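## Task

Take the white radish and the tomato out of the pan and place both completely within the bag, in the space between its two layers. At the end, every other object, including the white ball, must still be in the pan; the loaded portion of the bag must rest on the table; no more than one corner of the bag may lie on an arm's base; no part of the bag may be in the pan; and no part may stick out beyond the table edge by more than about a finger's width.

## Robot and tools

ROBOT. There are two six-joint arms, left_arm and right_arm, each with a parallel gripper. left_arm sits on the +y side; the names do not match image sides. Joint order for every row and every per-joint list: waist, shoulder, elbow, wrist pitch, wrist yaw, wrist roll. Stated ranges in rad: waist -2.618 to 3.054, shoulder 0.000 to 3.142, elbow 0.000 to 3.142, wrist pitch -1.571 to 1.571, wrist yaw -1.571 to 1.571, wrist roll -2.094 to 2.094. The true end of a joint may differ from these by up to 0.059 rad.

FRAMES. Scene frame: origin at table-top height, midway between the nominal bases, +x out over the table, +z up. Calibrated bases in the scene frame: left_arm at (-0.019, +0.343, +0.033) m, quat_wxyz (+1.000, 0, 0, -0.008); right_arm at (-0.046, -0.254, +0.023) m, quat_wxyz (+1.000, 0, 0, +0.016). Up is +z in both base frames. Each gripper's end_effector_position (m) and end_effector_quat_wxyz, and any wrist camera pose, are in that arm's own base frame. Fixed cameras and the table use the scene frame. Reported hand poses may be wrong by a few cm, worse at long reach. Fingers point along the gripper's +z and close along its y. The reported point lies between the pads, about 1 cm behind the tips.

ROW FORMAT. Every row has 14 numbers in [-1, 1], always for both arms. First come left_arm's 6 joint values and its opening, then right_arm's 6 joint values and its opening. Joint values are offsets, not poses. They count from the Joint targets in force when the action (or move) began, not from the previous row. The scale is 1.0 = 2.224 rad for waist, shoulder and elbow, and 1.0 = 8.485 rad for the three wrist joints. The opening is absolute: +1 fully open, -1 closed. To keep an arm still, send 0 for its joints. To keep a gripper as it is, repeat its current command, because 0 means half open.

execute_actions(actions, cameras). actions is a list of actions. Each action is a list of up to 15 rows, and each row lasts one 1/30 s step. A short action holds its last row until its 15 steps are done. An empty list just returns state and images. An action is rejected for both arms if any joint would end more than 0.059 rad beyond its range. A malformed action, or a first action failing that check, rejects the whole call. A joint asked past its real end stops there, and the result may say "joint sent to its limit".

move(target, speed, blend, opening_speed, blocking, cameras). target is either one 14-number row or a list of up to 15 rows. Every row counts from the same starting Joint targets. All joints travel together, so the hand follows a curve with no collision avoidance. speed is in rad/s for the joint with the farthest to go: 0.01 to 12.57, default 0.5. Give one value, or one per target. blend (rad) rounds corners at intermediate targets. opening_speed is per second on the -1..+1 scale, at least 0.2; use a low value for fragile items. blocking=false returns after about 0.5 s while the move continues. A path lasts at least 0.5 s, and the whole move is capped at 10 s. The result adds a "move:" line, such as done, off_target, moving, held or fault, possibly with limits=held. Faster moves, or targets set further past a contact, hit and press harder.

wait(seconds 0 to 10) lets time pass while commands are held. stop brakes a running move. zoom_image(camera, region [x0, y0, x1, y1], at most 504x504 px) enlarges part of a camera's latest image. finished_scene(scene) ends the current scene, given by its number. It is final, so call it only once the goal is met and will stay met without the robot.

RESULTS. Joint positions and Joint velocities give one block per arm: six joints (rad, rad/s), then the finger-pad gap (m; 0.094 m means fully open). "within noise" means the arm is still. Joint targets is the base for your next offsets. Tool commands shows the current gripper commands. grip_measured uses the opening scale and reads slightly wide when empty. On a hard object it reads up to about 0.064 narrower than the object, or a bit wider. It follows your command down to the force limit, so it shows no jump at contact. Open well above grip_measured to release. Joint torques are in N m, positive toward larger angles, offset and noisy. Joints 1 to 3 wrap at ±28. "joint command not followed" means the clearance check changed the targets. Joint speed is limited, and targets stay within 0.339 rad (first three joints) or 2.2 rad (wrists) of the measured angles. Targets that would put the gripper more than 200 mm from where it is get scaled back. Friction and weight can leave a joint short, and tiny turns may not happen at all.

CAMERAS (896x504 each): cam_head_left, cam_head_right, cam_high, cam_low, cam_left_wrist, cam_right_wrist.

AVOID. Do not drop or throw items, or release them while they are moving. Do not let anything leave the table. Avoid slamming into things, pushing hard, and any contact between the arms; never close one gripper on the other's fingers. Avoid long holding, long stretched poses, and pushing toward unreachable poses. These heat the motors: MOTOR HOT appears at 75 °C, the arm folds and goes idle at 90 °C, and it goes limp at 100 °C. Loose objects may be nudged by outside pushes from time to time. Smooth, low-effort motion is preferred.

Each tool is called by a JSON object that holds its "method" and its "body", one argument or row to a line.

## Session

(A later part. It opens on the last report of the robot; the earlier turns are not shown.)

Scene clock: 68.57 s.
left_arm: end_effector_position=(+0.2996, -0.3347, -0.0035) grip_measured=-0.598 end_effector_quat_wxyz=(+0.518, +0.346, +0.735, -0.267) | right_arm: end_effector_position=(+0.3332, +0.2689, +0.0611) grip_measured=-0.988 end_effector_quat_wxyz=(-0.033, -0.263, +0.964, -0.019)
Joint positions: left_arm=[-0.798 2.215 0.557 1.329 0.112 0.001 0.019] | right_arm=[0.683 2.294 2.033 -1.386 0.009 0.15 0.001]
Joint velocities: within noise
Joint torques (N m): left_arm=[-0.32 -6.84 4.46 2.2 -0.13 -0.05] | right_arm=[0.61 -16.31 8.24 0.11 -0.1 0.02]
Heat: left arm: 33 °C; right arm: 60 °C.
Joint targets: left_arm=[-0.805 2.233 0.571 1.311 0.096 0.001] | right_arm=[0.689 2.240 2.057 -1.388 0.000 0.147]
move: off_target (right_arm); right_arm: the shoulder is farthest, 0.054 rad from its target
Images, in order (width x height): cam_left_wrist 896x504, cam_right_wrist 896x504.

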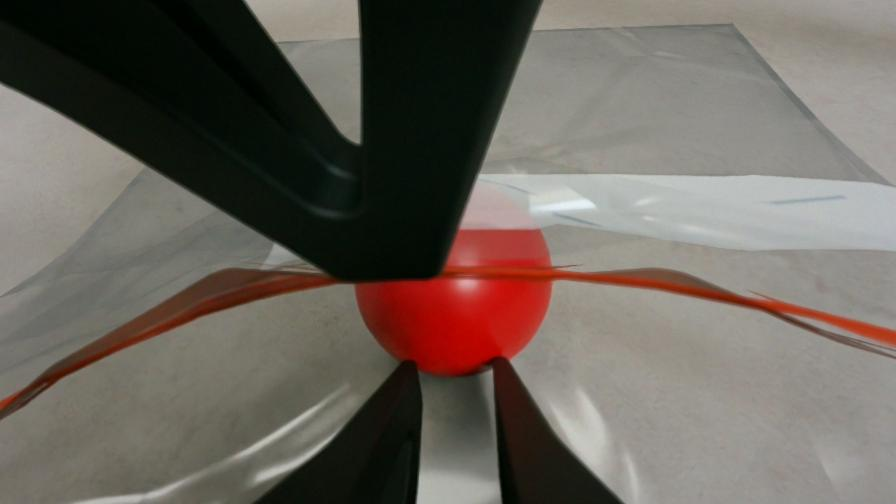

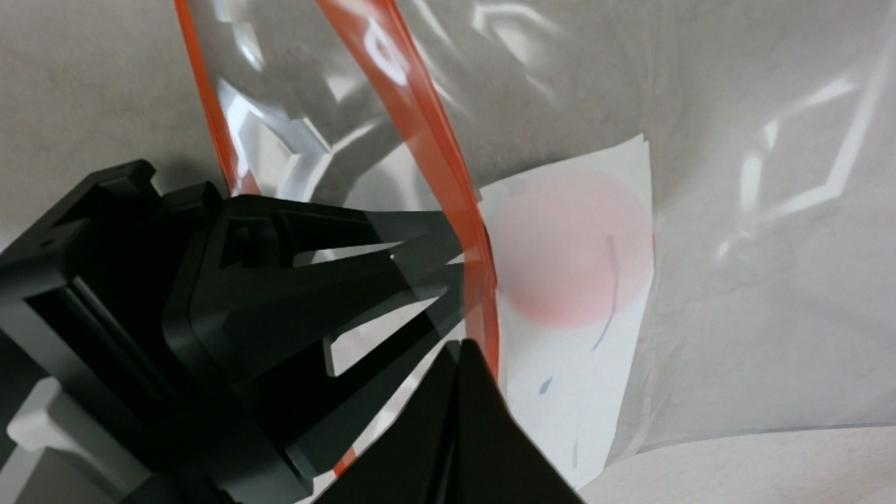

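{"method": "move", "body": {
  "target": [
    [0.0144,-0.1097,-0.1367,0.0072,0.0038,0,-0.6,0,0,0,0,0,0,-1],
    [0.0845,-0.4137,-0.2311,-0.0477,0.022,0,-0.6,0,0,0,0,0,0,-1],
    [0.2271,-0.6893,0.058,-0.2134,-0.0113,0,-0.6,0,0.027,-0.099,0.033,0,0,-1],
    [0.4069,-0.4573,0.3053,-0.2999,-0.0113,0,0.3,0,0.027,-0.099,0.033,0,0,-1]
  ],
  "speed": [0.4,0.7,0.9,0.9],
  "blend": 0.1,
  "cameras": ["cam_left_wrist","cam_right_wrist","cam_head_left"]
}}

{"method": "zoom_image", "body": {
  "camera": "cam_head_left",
  "region": [170, 190, 470, 350]
}}

Scene clock: 75.40 s.
left_arm: end_effector_position=(+0.2584, +0.0223, +0.1963) grip_measured=+0.298 end_effector_quat_wxyz=(+0.185, -0.045, +0.982, +0.003) | right_arm: end_effector_position=(+0.3430, +0.2775, +0.0126) grip_measured=-0.988 end_effector_quat_wxyz=(+0.001, -0.263, +0.965, -0.003)
Joint positions: left_arm=[0.094 1.207 1.228 -1.219 0.012 0.001 0.061] | right_arm=[0.683 2.294 1.842 -1.119 0.006 0.15 0.001]
Joint velocities: within noise
Joint torques (N m): left_arm=[0.66 -2.69 9.65 1.11 -0.1 -0.04] | right_arm=[0.59 -11.1 5.52 0.39 -0.07 0.01]
Heat: left arm: 33 °C; right arm: 60 °C.
Joint targets: left_arm=[0.100 1.215 1.250 -1.233 0.000 0.001] | right_arm=[0.689 2.300 1.837 -1.108 0.000 0.147]
move: done
Images, in order (width x height): cam_head_left 896x504, cam_left_wrist 896x504, cam_right_wrist 896x504.

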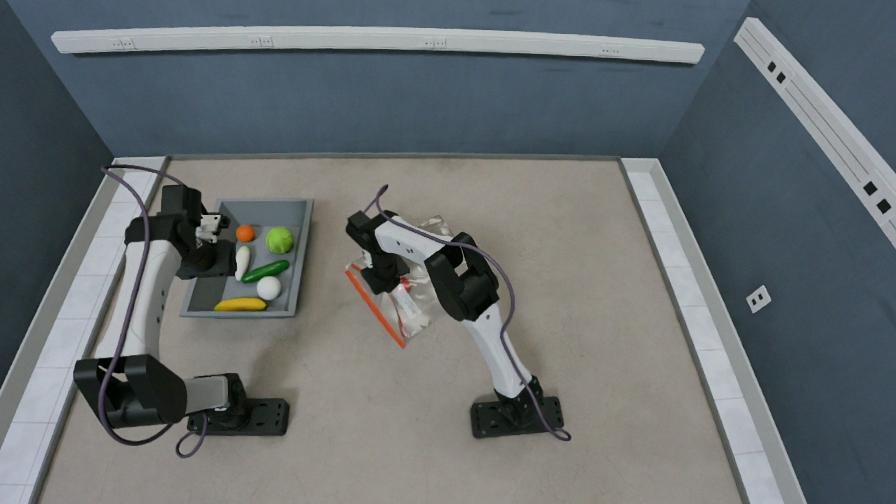

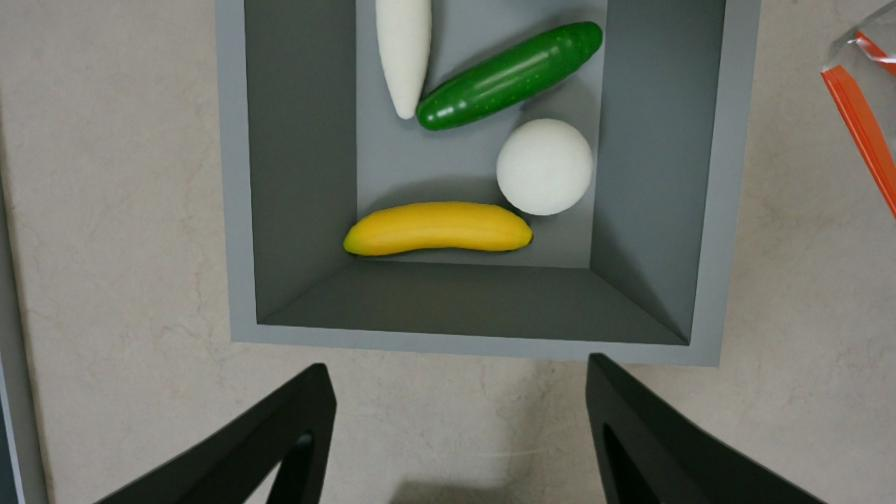

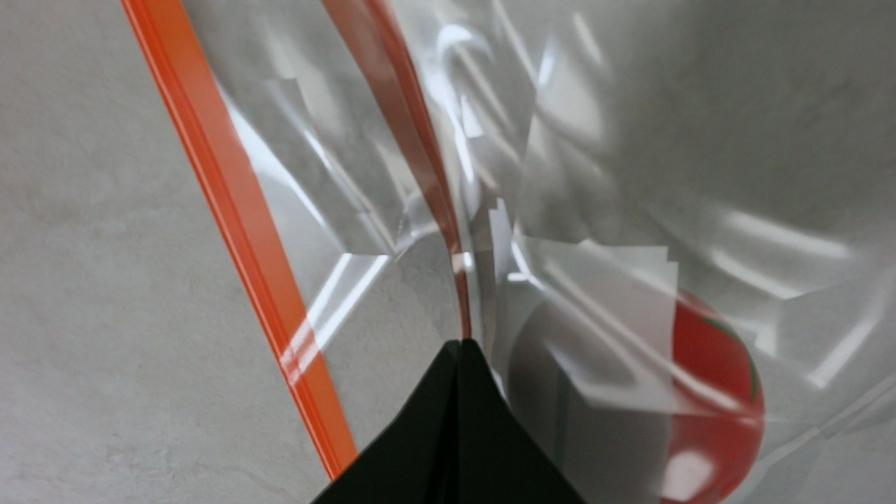

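Scaled by 1.680 from the camera's 896x504 image, which has a finer 1280x720 frame.

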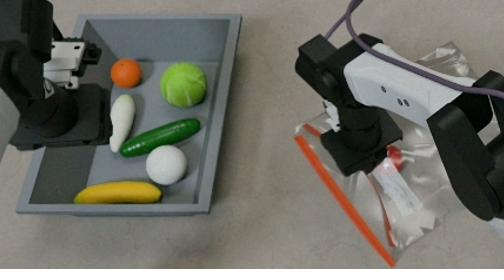

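{"method": "move", "body": {
  "target": [0.0565,0.1181,-0.2853,0.1644,0.0136,0,0.2,0,0,0,0,0,0,-1],
  "speed": 0.7,
  "cameras": ["cam_left_wrist","cam_high"]
}}

{"method": "zoom_image", "body": {
  "camera": "cam_high",
  "region": [290, 240, 550, 420]
}}

Scene clock: 79.23 s.
left_arm: end_effector_position=(+0.3847, +0.0684, +0.0783) grip_measured=+0.202 end_effector_quat_wxyz=(+0.430, -0.077, +0.899, +0.002) | right_arm: end_effector_position=(+0.3431, +0.2775, +0.0126) grip_measured=-0.988 end_effector_quat_wxyz=(+0.001, -0.263, +0.965, -0.003)
Joint positions: left_arm=[0.22 1.467 0.626 0.156 0.099 0.001 0.056] | right_arm=[0.683 2.294 1.842 -1.119 0.006 0.15 0.001]
Joint velocities: within noise
Joint torques (N m): left_arm=[0.7 -4.59 6.42 2.16 0.2 -0.05] | right_arm=[0.62 -11.1 5.49 0.38 -0.08 0.02]
Heat: left arm: 33 °C; right arm: 59 °C.
Joint targets: left_arm=[0.226 1.478 0.616 0.162 0.115 0.001] | right_arm=[0.689 2.300 1.837 -1.108 0.000 0.147]
move: done
Images, in order (width x height): cam_high 896x504, cam_left_wrist 896x504.

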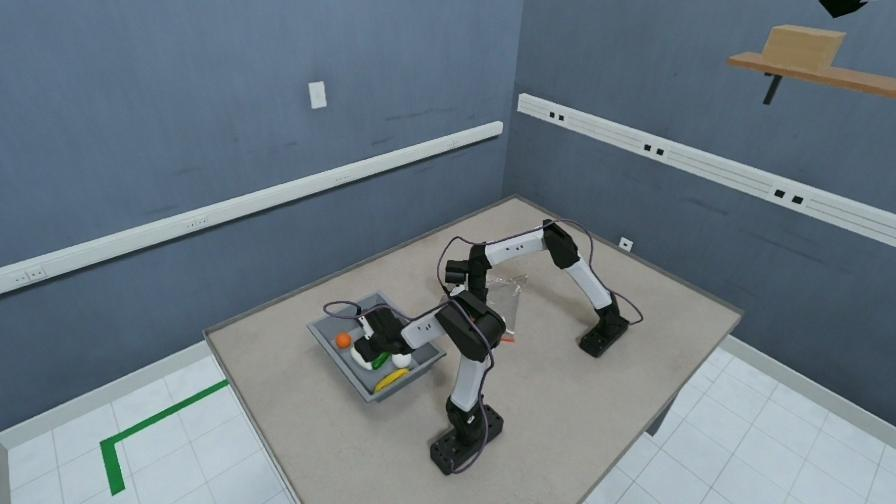

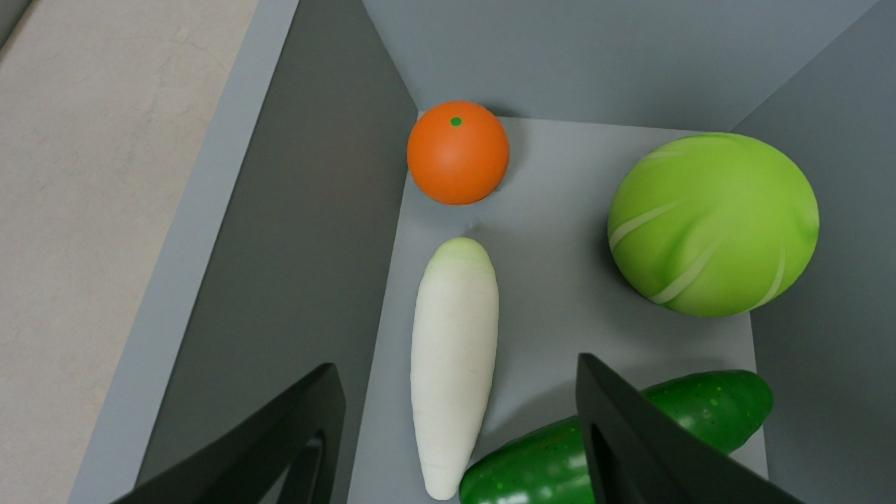

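Scaled by 1.938 from the camera's 896x504 image, which has a finer 1280x720 frame.

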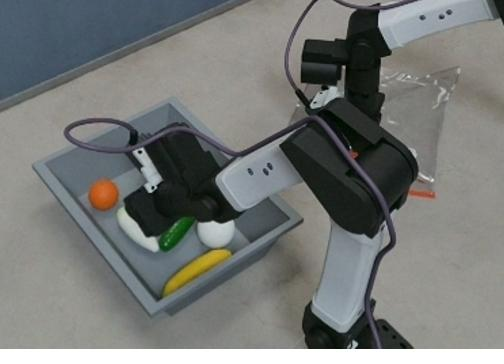

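{"method": "move", "body": {
  "target": [0.0117,0.1578,-0.0472,0.0537,0.0082,0,0.2,0,0,0,0,0,0,-1],
  "speed": 0.25,
  "cameras": ["cam_left_wrist"]
}}

Scene clock: 82.13 s.
left_arm: end_effector_position=(+0.3996, +0.0699, +0.0074) grip_measured=+0.202 end_effector_quat_wxyz=(+0.453, -0.070, +0.888, -0.021) | right_arm: end_effector_position=(+0.3431, +0.2775, +0.0126) grip_measured=-0.988 end_effector_quat_wxyz=(+0.001, -0.263, +0.965, -0.003)
Joint positions: left_arm=[0.246 1.806 0.526 0.64 0.172 0.001 0.056] | right_arm=[0.683 2.294 1.842 -1.119 0.006 0.15 0.001]
Joint velocities: within noise
Joint torques (N m): left_arm=[0.7 -5.03 3.77 1.91 0.19 -0.04] | right_arm=[0.61 -11.08 5.48 0.39 -0.07 0.02]
Heat: left arm: 33 °C; right arm: 58 °C.
Joint targets: left_arm=[0.252 1.829 0.511 0.618 0.185 0.001] | right_arm=[0.689 2.300 1.837 -1.108 0.000 0.147]
move: done
Images, in order (width x height): cam_left_wrist 896x504.

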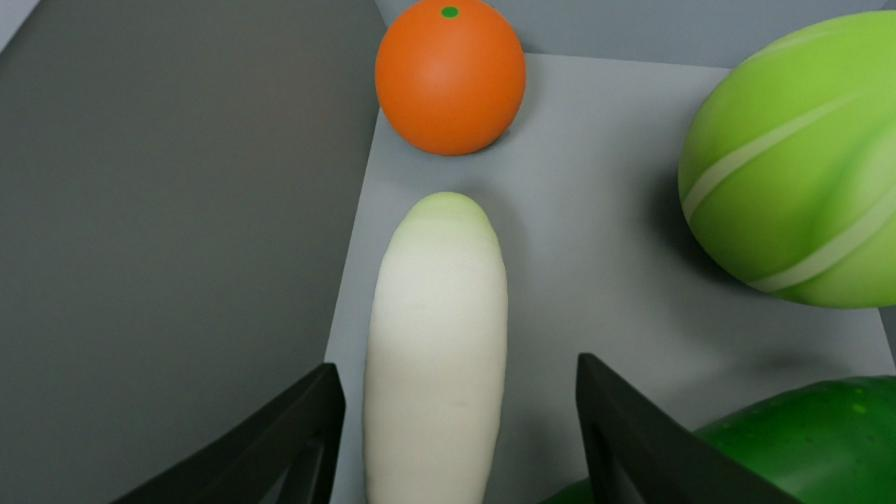

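{"method": "move", "body": {
  "target": [
    [0.0067,0.0362,-0.004,0.0106,0.0018,0,0.2,0,0,0,0,0,0,-1],
    [0.0067,0.0362,-0.004,0.0106,0.0018,0,-0.3,0,0,0,0,0,0,-1]
  ],
  "speed": 0.15,
  "opening_speed": 0.35,
  "cameras": ["cam_left_wrist"]
}}

Scene clock: 85.87 s.
left_arm: end_effector_position=(+0.4084, +0.0743, +0.0050) grip_measured=-0.295 end_effector_quat_wxyz=(+0.479, -0.068, +0.875, -0.024) | right_arm: end_effector_position=(+0.3431, +0.2775, +0.0126) grip_measured=-0.988 end_effector_quat_wxyz=(+0.001, -0.263, +0.965, -0.003)
Joint positions: left_arm=[0.261 1.88 0.524 0.773 0.197 0.001 0.033] | right_arm=[0.683 2.294 1.842 -1.119 0.006 0.15 0.001]
Joint velocities: within noise
Joint torques (N m): left_arm=[0.65 -4.78 2.77 1.48 0.11 -0.04] | right_arm=[0.61 -11.07 5.48 0.39 -0.07 0.02]
Heat: left arm: 33 °C; right arm: 58 °C.
Joint targets: left_arm=[0.267 1.910 0.502 0.708 0.200 0.001] | right_arm=[0.689 2.300 1.837 -1.108 0.000 0.147]
move: off_target (left_arm); target 2's new numbers were sent with left_arm's wrist pitch 0.060 rad from that target; left_arm: the wrist pitch is farthest, 0.065 rad from its target
Images, in order (width x height): cam_left_wrist 896x504.

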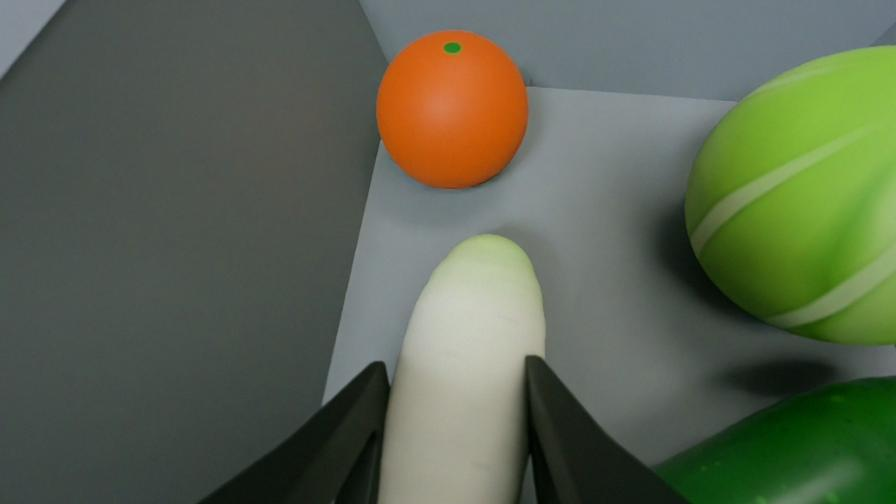

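{"method": "move", "body": {
  "target": [
    [0,-0.005,0,0.006,0,0,-0.3,0,0,0,0,0,0,-1],
    [0,-0.005,0,0.006,0,0,-0.5,0,0,0,0,0,0,-1],
    [0,-0.07,0.02,-0.01,0,0,-0.5,0,0,0,0,0,0,-1]
  ],
  "speed": 0.15,
  "opening_speed": 0.35,
  "cameras": ["cam_left_wrist","cam_high"]
}}

{"method": "zoom_image", "body": {
  "camera": "cam_high",
  "region": [290, 240, 550, 420]
}}

Scene clock: 89.43 s.
left_arm: end_effector_position=(+0.4028, +0.0728, +0.0204) grip_measured=-0.438 end_effector_quat_wxyz=(+0.468, -0.069, +0.881, -0.026) | right_arm: end_effector_position=(+0.3431, +0.2775, +0.0126) grip_measured=-0.988 end_effector_quat_wxyz=(+0.001, -0.263, +0.965, -0.003)
Joint positions: left_arm=[0.261 1.776 0.53 0.637 0.197 0.001 0.026] | right_arm=[0.683 2.294 1.842 -1.119 0.006 0.15 0.001]
Joint velocities: within noise
Joint torques (N m): left_arm=[0.61 -8.43 7.06 2.04 0.11 -0.04] | right_arm=[0.62 -11.08 5.48 0.39 -0.08 0.02]
Heat: left arm: 33 °C; right arm: 57 °C.
Joint targets: left_arm=[0.267 1.754 0.546 0.622 0.200 0.001] | right_arm=[0.689 2.300 1.837 -1.108 0.000 0.147]
move: done
Images, in order (width x height): cam_high 896x504, cam_left_wrist 896x504.

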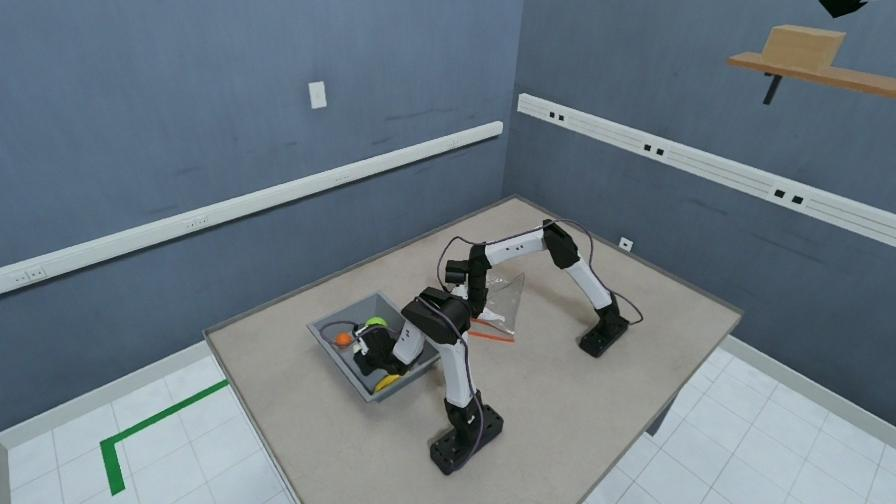

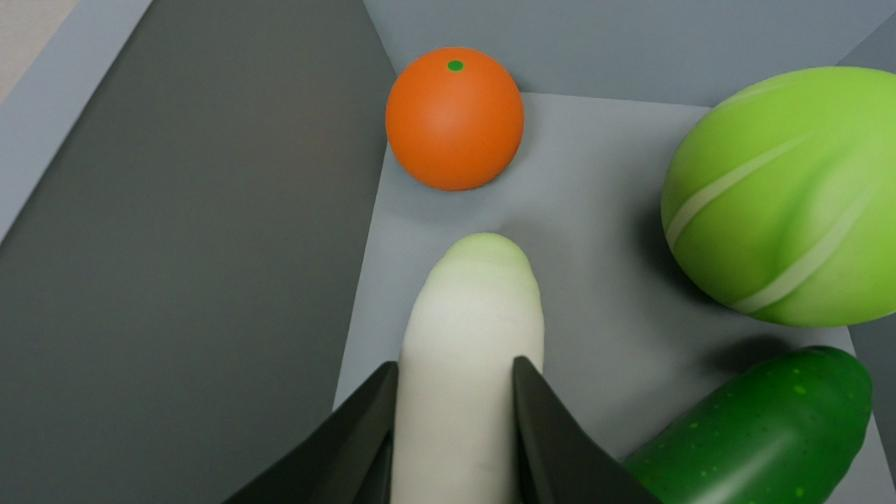

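Scaled by 1.938 from the camera's 896x504 image, which has a finer 1280x720 frame.

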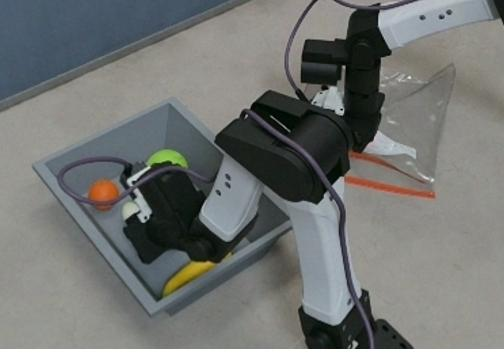

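{"method": "move", "body": {
  "target": [
    [0,-0.1241,0.0315,-0.0542,0,0,-0.5,0,0,0,0,0,0,-1],
    [-0.0301,-0.384,0.2491,-0.1676,0,0,-0.5,0,0,0,0,0,0,-1],
    [-0.3975,-0.1983,-0.2199,0.0335,0.0098,0,-0.5,0,-0.027,0.099,-0.033,0,0,-1]
  ],
  "speed": [0.4,0.8,0.8],
  "blend": [0.05,0.15,0],
  "cameras": ["cam_left_wrist","cam_right_wrist","cam_head_left"]
}}

{"method": "zoom_image", "body": {
  "camera": "cam_head_left",
  "region": [170, 190, 470, 350]
}}

Scene clock: 95.47 s.
left_arm: end_effector_position=(+0.2301, -0.2167, +0.0756) grip_measured=-0.439 end_effector_quat_wxyz=(+0.512, +0.317, +0.749, -0.276) | right_arm: end_effector_position=(+0.3334, +0.2696, +0.0605) grip_measured=-0.988 end_effector_quat_wxyz=(-0.032, -0.263, +0.964, -0.018)
Joint positions: left_arm=[-0.611 1.305 0.064 0.899 0.268 0.001 0.026] | right_arm=[0.683 2.294 2.03 -1.381 0.006 0.15 0.001]
Joint velocities: within noise
Joint torques (N m): left_arm=[-0.28 -2.04 4.96 2.49 0.21 -0.05] | right_arm=[0.36 -16.32 8.43 0.09 -0.08 0.03]
Heat: left arm: 34 °C; right arm: 57 °C.
Joint targets: left_arm=[-0.617 1.313 0.057 0.907 0.283 0.001] | right_arm=[0.689 2.240 2.057 -1.388 0.000 0.147]
move: off_target (right_arm); right_arm: the shoulder is farthest, 0.054 rad from its target
Images, in order (width x height): cam_head_left 896x504, cam_left_wrist 896x504, cam_right_wrist 896x504.

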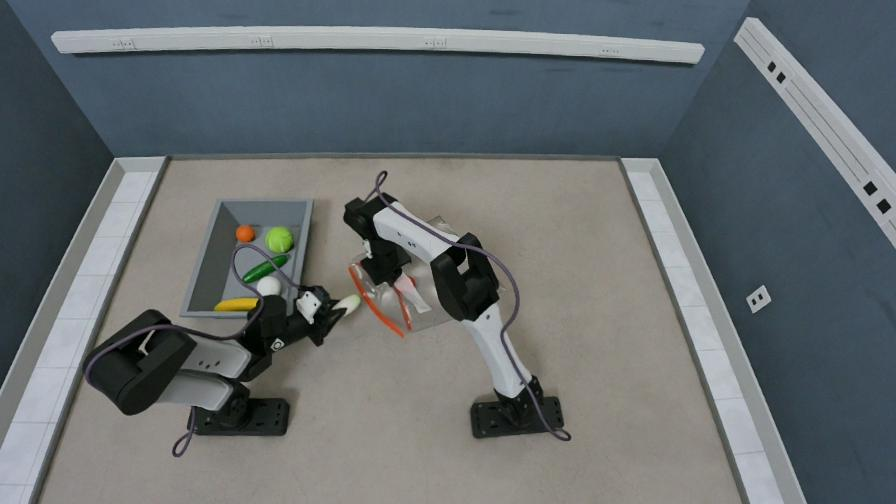

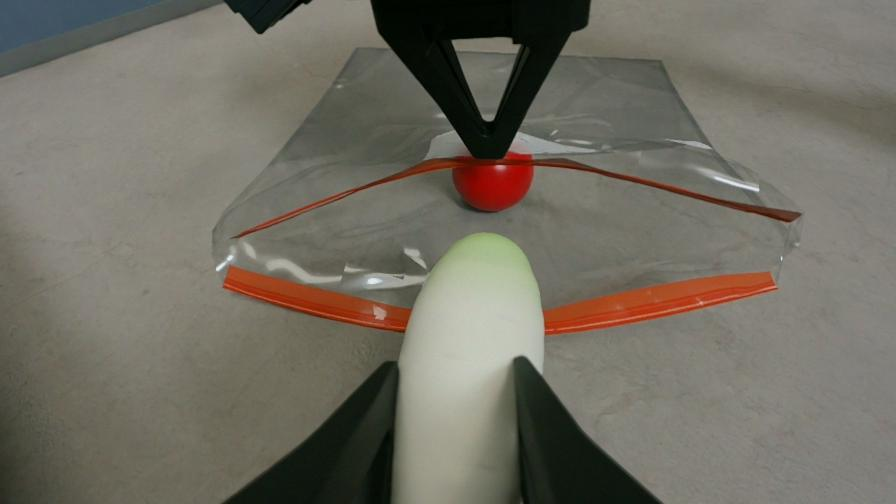

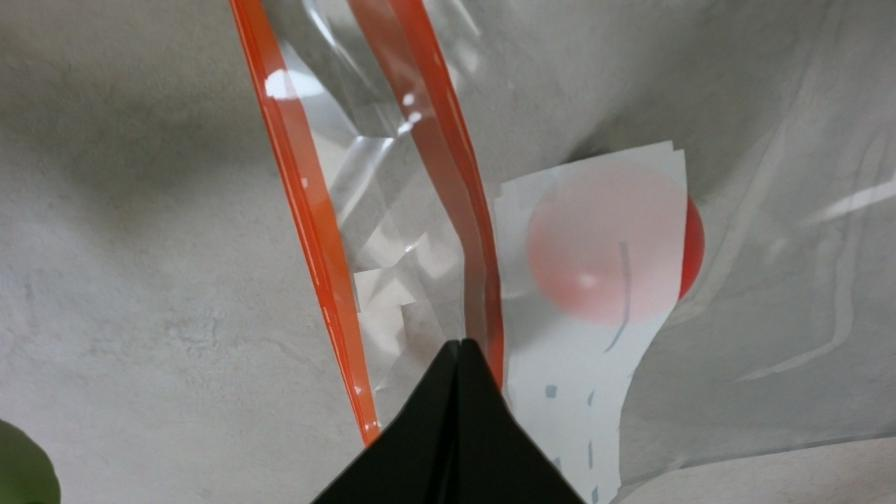

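Scaled by 1.680 from the camera's 896x504 image, which has a finer 1280x720 frame.

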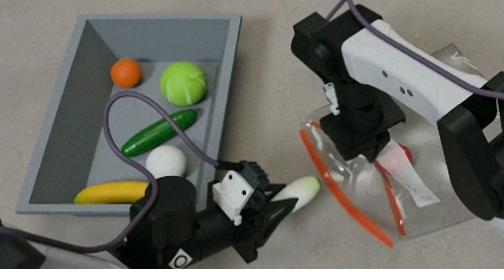

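{"method": "move", "body": {
  "target": [-0.1408,0.3284,0.0881,0.0628,-0.0369,0,-0.5,0,0,0,0,0,0,-1],
  "speed": 0.4,
  "cameras": ["cam_left_wrist","cam_right_wrist"]
}}

Scene clock: 98.60 s.
left_arm: end_effector_position=(+0.2265, -0.2966, +0.0121) grip_measured=-0.439 end_effector_quat_wxyz=(+0.513, +0.363, +0.737, -0.249) | right_arm: end_effector_position=(+0.3333, +0.2696, +0.0605) grip_measured=-0.988 end_effector_quat_wxyz=(-0.032, -0.263, +0.964, -0.018)
Joint positions: left_arm=[-0.925 2.03 0.242 1.432 -0.013 0.001 0.026] | right_arm=[0.683 2.294 2.03 -1.381 0.006 0.15 0.001]
Joint velocities: within noise
Joint torques (N m): left_arm=[-0.2 -5.09 3.33 2.49 -0.14 -0.04] | right_arm=[0.59 -16.32 8.42 0.08 -0.07 0.03]
Heat: left arm: 34 °C; right arm: 59 °C.
Joint targets: left_arm=[-0.930 2.044 0.253 1.440 -0.030 0.001] | right_arm=[0.689 2.240 2.057 -1.388 0.000 0.147]
move: off_target (right_arm); right_arm: the shoulder is farthest, 0.054 rad from its target
Images, in order (width x height): cam_left_wrist 896x504, cam_right_wrist 896x504.

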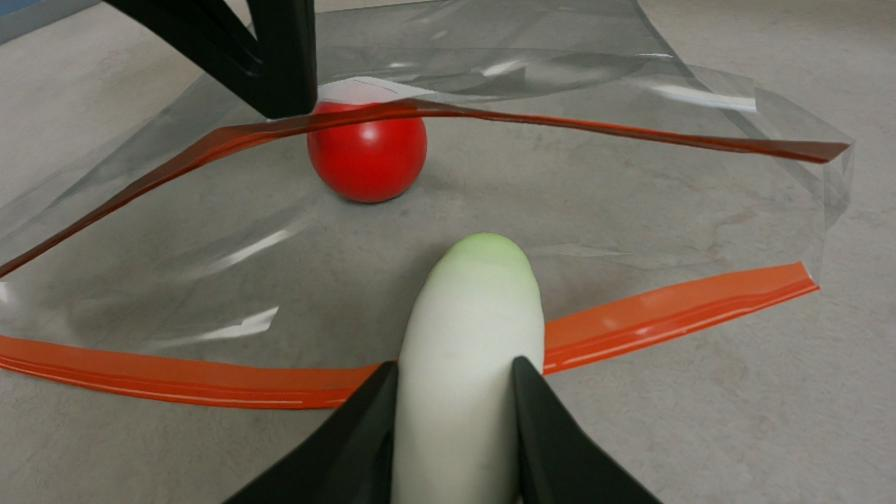

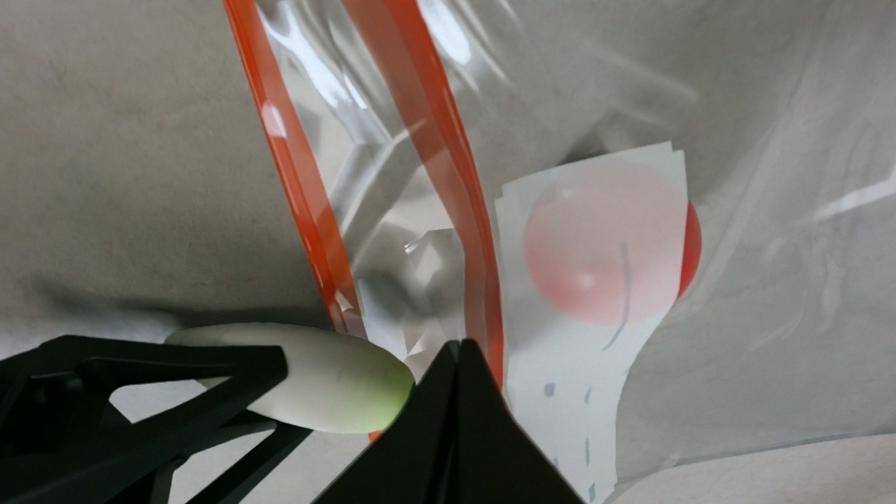

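{"method": "move", "body": {
  "target": [0.0037,0.0438,0.161,-0.0306,0.001,0,-0.5,0,0,0,0,0,0,-1],
  "speed": 0.2,
  "cameras": ["cam_left_wrist","cam_right_wrist","cam_head_left"]
}}

Scene clock: 101.13 s.
left_arm: end_effector_position=(+0.2800, -0.3675, +0.0165) grip_measured=-0.439 end_effector_quat_wxyz=(+0.523, +0.360, +0.730, -0.254) | right_arm: end_effector_position=(+0.3332, +0.2695, +0.0605) grip_measured=-0.988 end_effector_quat_wxyz=(-0.033, -0.263, +0.964, -0.018)
Joint positions: left_arm=[-0.925 2.122 0.597 1.195 -0.014 0.001 0.026] | right_arm=[0.683 2.294 2.03 -1.382 0.006 0.15 0.001]
Joint velocities: within noise
Joint torques (N m): left_arm=[0.44 -6.9 5.37 2.24 -0.06 -0.06] | right_arm=[0.61 -16.35 8.43 0.08 -0.05 0.02]
Heat: left arm: 34 °C; right arm: 60 °C.
Joint targets: left_arm=[-0.922 2.141 0.611 1.180 -0.021 0.001] | right_arm=[0.689 2.240 2.057 -1.388 0.000 0.147]
move: off_target (right_arm); right_arm: the shoulder is farthest, 0.054 rad from its target
Images, in order (width x height): cam_head_left 896x504, cam_left_wrist 896x504, cam_right_wrist 896x504.

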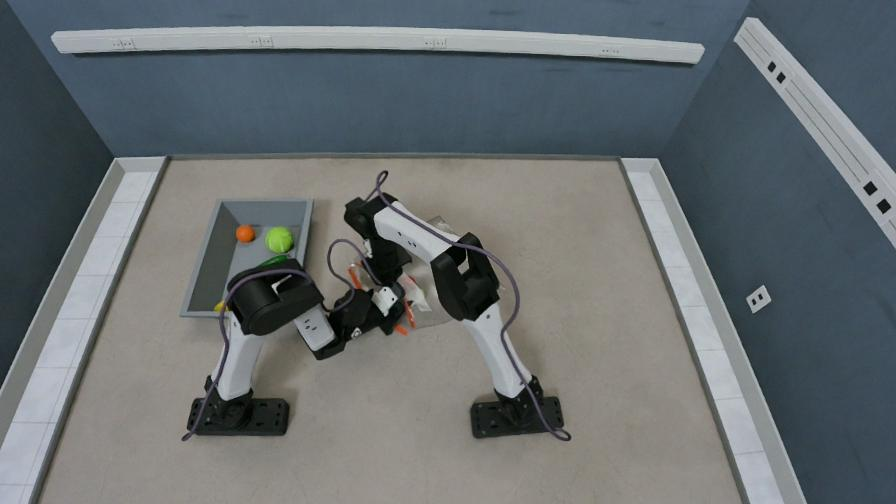

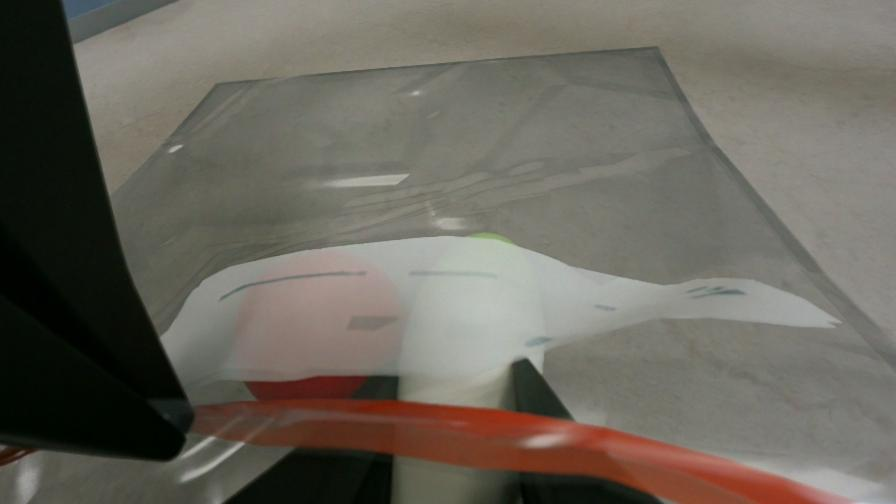

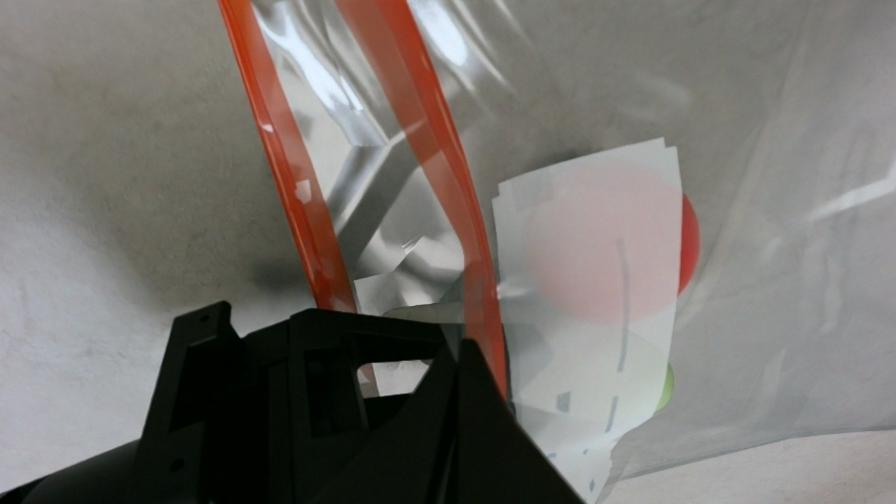

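{"method": "move", "body": {
  "target": [
    [0.0005,0.0285,0.0493,-0.0055,0,0,-0.5,0,0,0,0,0,0,-1],
    [0.0005,0.0285,0.0493,-0.0055,0,0,-0.1,0,0,0,0,0,0,-1]
  ],
  "speed": 0.12,
  "opening_speed": 0.3,
  "cameras": ["cam_left_wrist","cam_right_wrist"]
}}

Scene clock: 104.33 s.
left_arm: end_effector_position=(+0.2938, -0.3859, +0.0071) grip_measured=-0.102 end_effector_quat_wxyz=(+0.518, +0.362, +0.734, -0.251) | right_arm: end_effector_position=(+0.3377, +0.2731, +0.0610) grip_measured=-0.988 end_effector_quat_wxyz=(-0.022, -0.263, +0.964, -0.013)
Joint positions: left_arm=[-0.925 2.187 0.703 1.139 -0.014 0.001 0.042] | right_arm=[0.683 2.294 2.034 -1.362 0.007 0.15 0.001]
Joint velocities: within noise
Joint torques (N m): left_arm=[0.51 -7.68 6.05 2.34 -0.07 -0.06] | right_arm=[0.61 -16.36 8.14 -0.07 -0.08 0.02]
Heat: left arm: 35 °C; right arm: 61 °C.
Joint targets: left_arm=[-0.921 2.204 0.721 1.134 -0.021 0.001] | right_arm=[0.689 2.240 2.057 -1.388 0.000 0.147]
move: off_target (right_arm); right_arm: the shoulder is farthest, 0.054 rad from its target
Images, in order (width x height): cam_left_wrist 896x504, cam_right_wrist 896x504.

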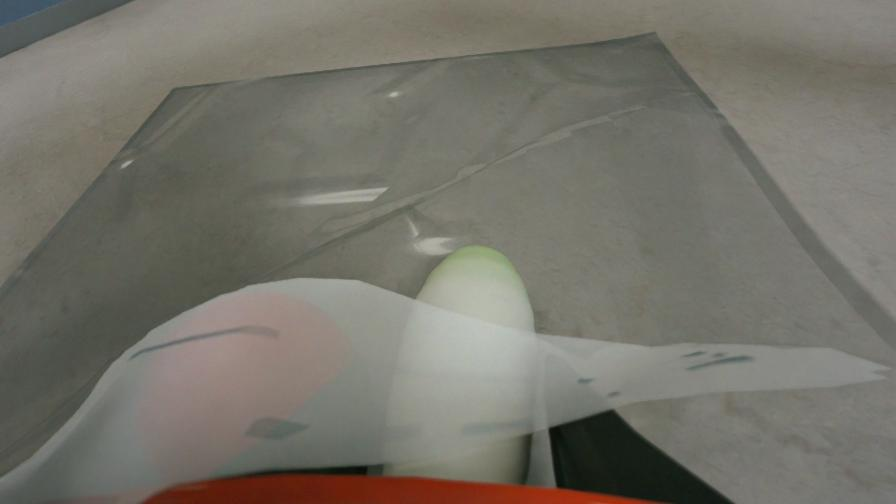

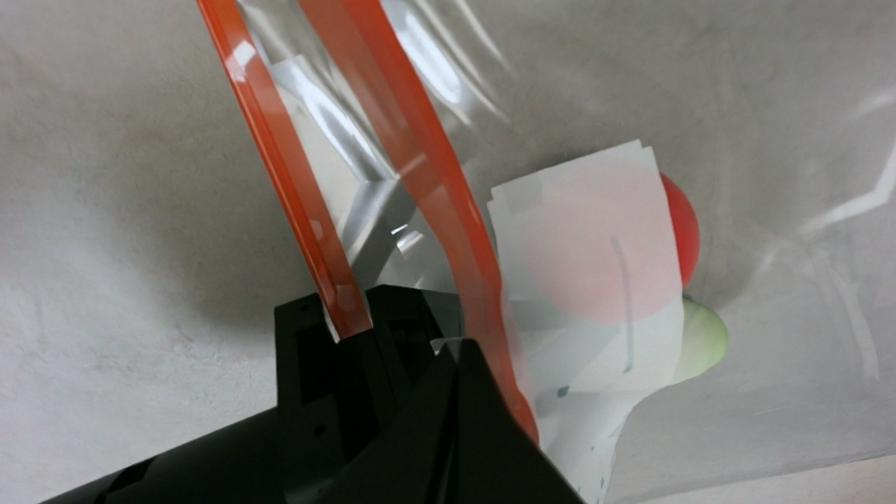

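{"method": "zoom_image", "body": {
  "camera": "cam_right_wrist",
  "region": [200, 240, 560, 504]
}}

Scaled by 1.400 from the camera's 896x504 image, which has a finer 1280x720 frame.

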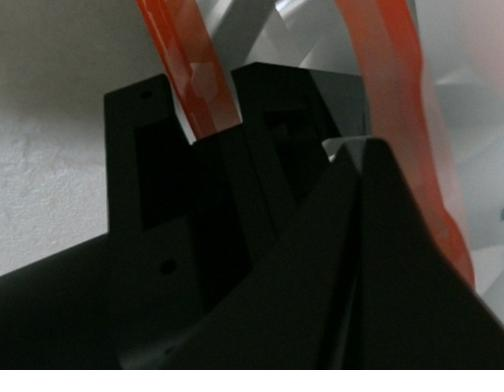

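{"method": "move", "body": {
  "target": [
    [-0.0005,-0.0285,-0.0493,0.0055,0,0,-0.1,0,0,0,0,0,0,-1],
    [-0.0025,-0.05,-0.13,0.0208,-0.0005,0,-0.1,0,0,0,0,0,0,-1]
  ],
  "speed": 0.15,
  "blend": 0.03,
  "cameras": ["cam_left_wrist","cam_right_wrist"]
}}

Scene clock: 107.57 s.
left_arm: end_effector_position=(+0.2543, -0.3334, -0.0016) grip_measured=-0.102 end_effector_quat_wxyz=(+0.506, +0.366, +0.741, -0.246) | right_arm: end_effector_position=(+0.3340, +0.2701, +0.0613) grip_measured=-0.988 end_effector_quat_wxyz=(-0.031, -0.263, +0.964, -0.017)
Joint positions: left_arm=[-0.925 2.12 0.439 1.305 -0.014 0.001 0.042] | right_arm=[0.683 2.294 2.034 -1.381 0.007 0.15 0.001]
Joint velocities: within noise
Joint torques (N m): left_arm=[0.09 -9.48 2.25 2.46 -0.11 -0.05] | right_arm=[0.62 -16.32 8.1 0.08 -0.08 0.02]
Heat: left arm: 35 °C; right arm: 63 °C.
Joint targets: left_arm=[-0.927 2.093 0.432 1.310 -0.025 0.001] | right_arm=[0.689 2.240 2.057 -1.388 0.000 0.147]
move: off_target (right_arm); right_arm: the shoulder is farthest, 0.054 rad from its target
Images, in order (width x height): cam_left_wrist 896x504, cam_right_wrist 896x504.

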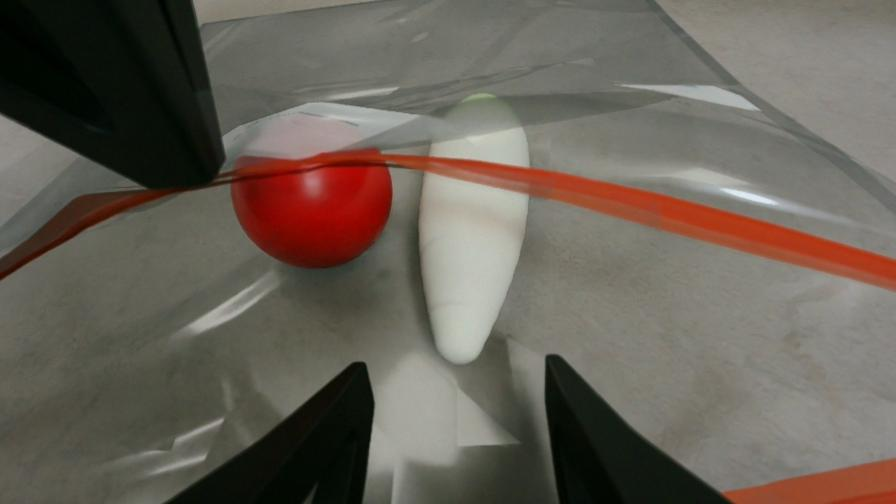

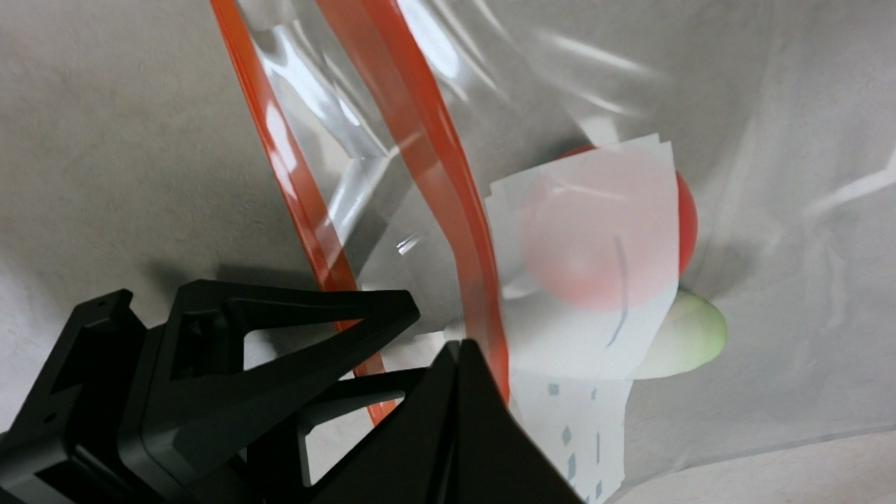

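{"method": "move", "body": {
  "target": [
    [0,0,0,0,0,0,-0.1,0,0,0,0,0,0,-1],
    [0,0,0,0,0,0,-0.9,0,0,0,0,0,0,-1],
    [0.0022,0.0695,0.0861,-0.0042,0.0005,0,-0.9,0,0,0,0,0,0,-1]
  ],
  "speed": 0.12,
  "opening_speed": 1,
  "cameras": ["cam_left_wrist","cam_right_wrist"]
}}

Scene clock: 111.53 s.
left_arm: end_effector_position=(+0.2812, -0.3691, -0.0004) grip_measured=-0.898 end_effector_quat_wxyz=(+0.529, +0.357, +0.726, -0.257) | right_arm: end_effector_position=(+0.3340, +0.2700, +0.0613) grip_measured=-0.988 end_effector_quat_wxyz=(-0.031, -0.263, +0.964, -0.017)
Joint positions: left_arm=[-0.925 2.226 0.612 1.301 -0.014 0.001 0.005] | right_arm=[0.683 2.294 2.034 -1.382 0.007 0.15 0.001]
Joint velocities: within noise
Joint torques (N m): left_arm=[0.47 -6.94 4.53 2.12 -0.06 -0.05] | right_arm=[0.59 -16.34 8.1 0.09 -0.08 0.03]
Heat: left arm: 36 °C; right arm: 64 °C.
Joint targets: left_arm=[-0.922 2.248 0.623 1.274 -0.021 0.001] | right_arm=[0.689 2.240 2.057 -1.388 0.000 0.147]
move: off_target (right_arm); right_arm: the shoulder is farthest, 0.054 rad from its target
Images, in order (width x height): cam_left_wrist 896x504, cam_right_wrist 896x504.

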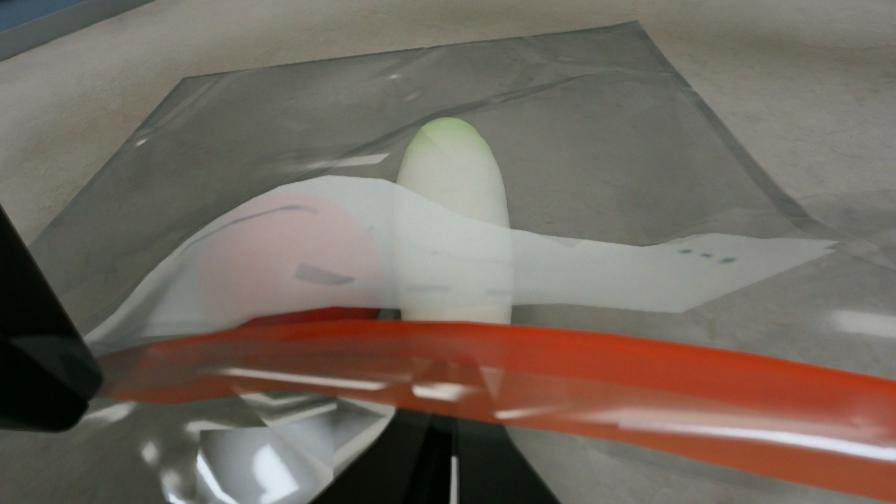

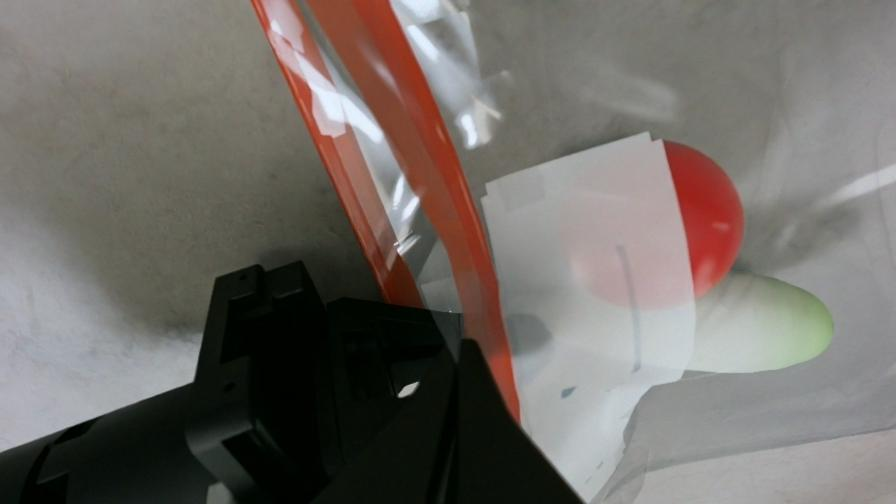

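{"method": "move", "body": {
  "target": [
    [-0.0022,-0.0695,-0.0861,0.0042,-0.0005,0,-0.9,0,0,0,0,0,0,-1],
    [-0.0036,-0.0917,-0.1664,0.0196,-0.001,0,-0.9,0,0,0,0,0,0,-1],
    [0.1371,-0.4204,-0.2545,-0.0433,0.0358,0,-0.9,0,0,0,0,0,0,-1]
  ],
  "speed": [0.2,0.3,0.6],
  "blend": 0.03,
  "cameras": ["cam_left_wrist","cam_right_wrist"]
}}

Scene clock: 115.57 s.
left_arm: end_effector_position=(+0.2294, -0.2206, +0.0770) grip_measured=-0.898 end_effector_quat_wxyz=(+0.515, +0.321, +0.744, -0.279) | right_arm: end_effector_position=(+0.3340, +0.2700, +0.0613) grip_measured=-0.988 end_effector_quat_wxyz=(-0.031, -0.263, +0.964, -0.017)
Joint positions: left_arm=[-0.623 1.324 0.068 0.924 0.267 0.001 0.005] | right_arm=[0.683 2.294 2.034 -1.382 0.007 0.15 0.001]
Joint velocities: within noise
Joint torques (N m): left_arm=[0.73 -3.62 4.6 2.17 0.23 -0.05] | right_arm=[0.59 -16.35 8.1 0.09 -0.08 0.02]
Heat: left arm: 36 °C; right arm: 66 °C.
Joint targets: left_arm=[-0.617 1.313 0.057 0.907 0.283 0.001] | right_arm=[0.689 2.240 2.057 -1.388 0.000 0.147]
move: off_target (right_arm); right_arm: the shoulder is farthest, 0.054 rad from its target
Images, in order (width x height): cam_left_wrist 896x504, cam_right_wrist 896x504.

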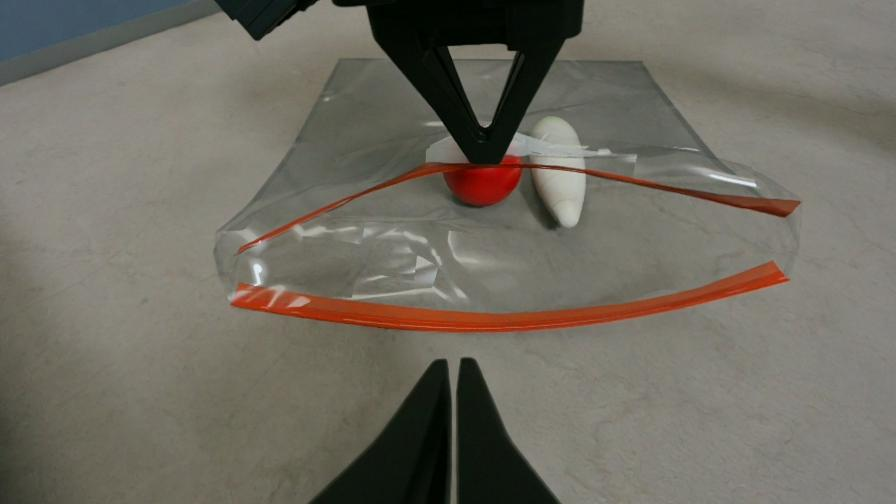

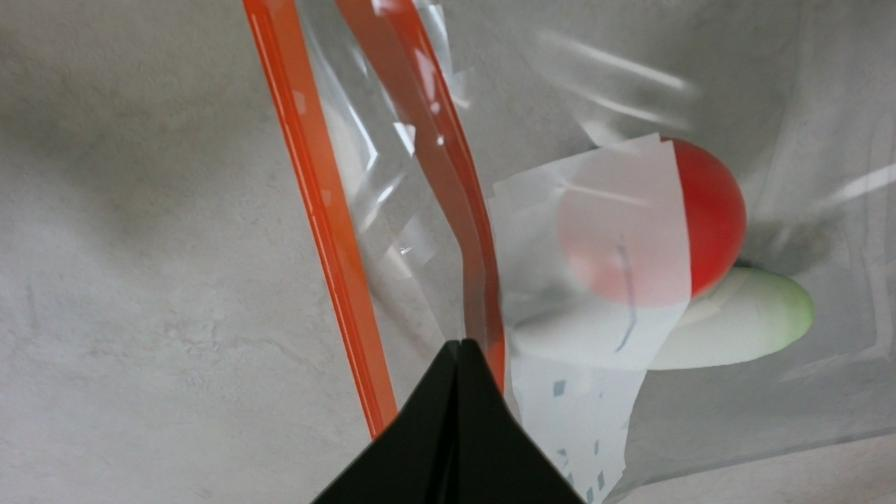

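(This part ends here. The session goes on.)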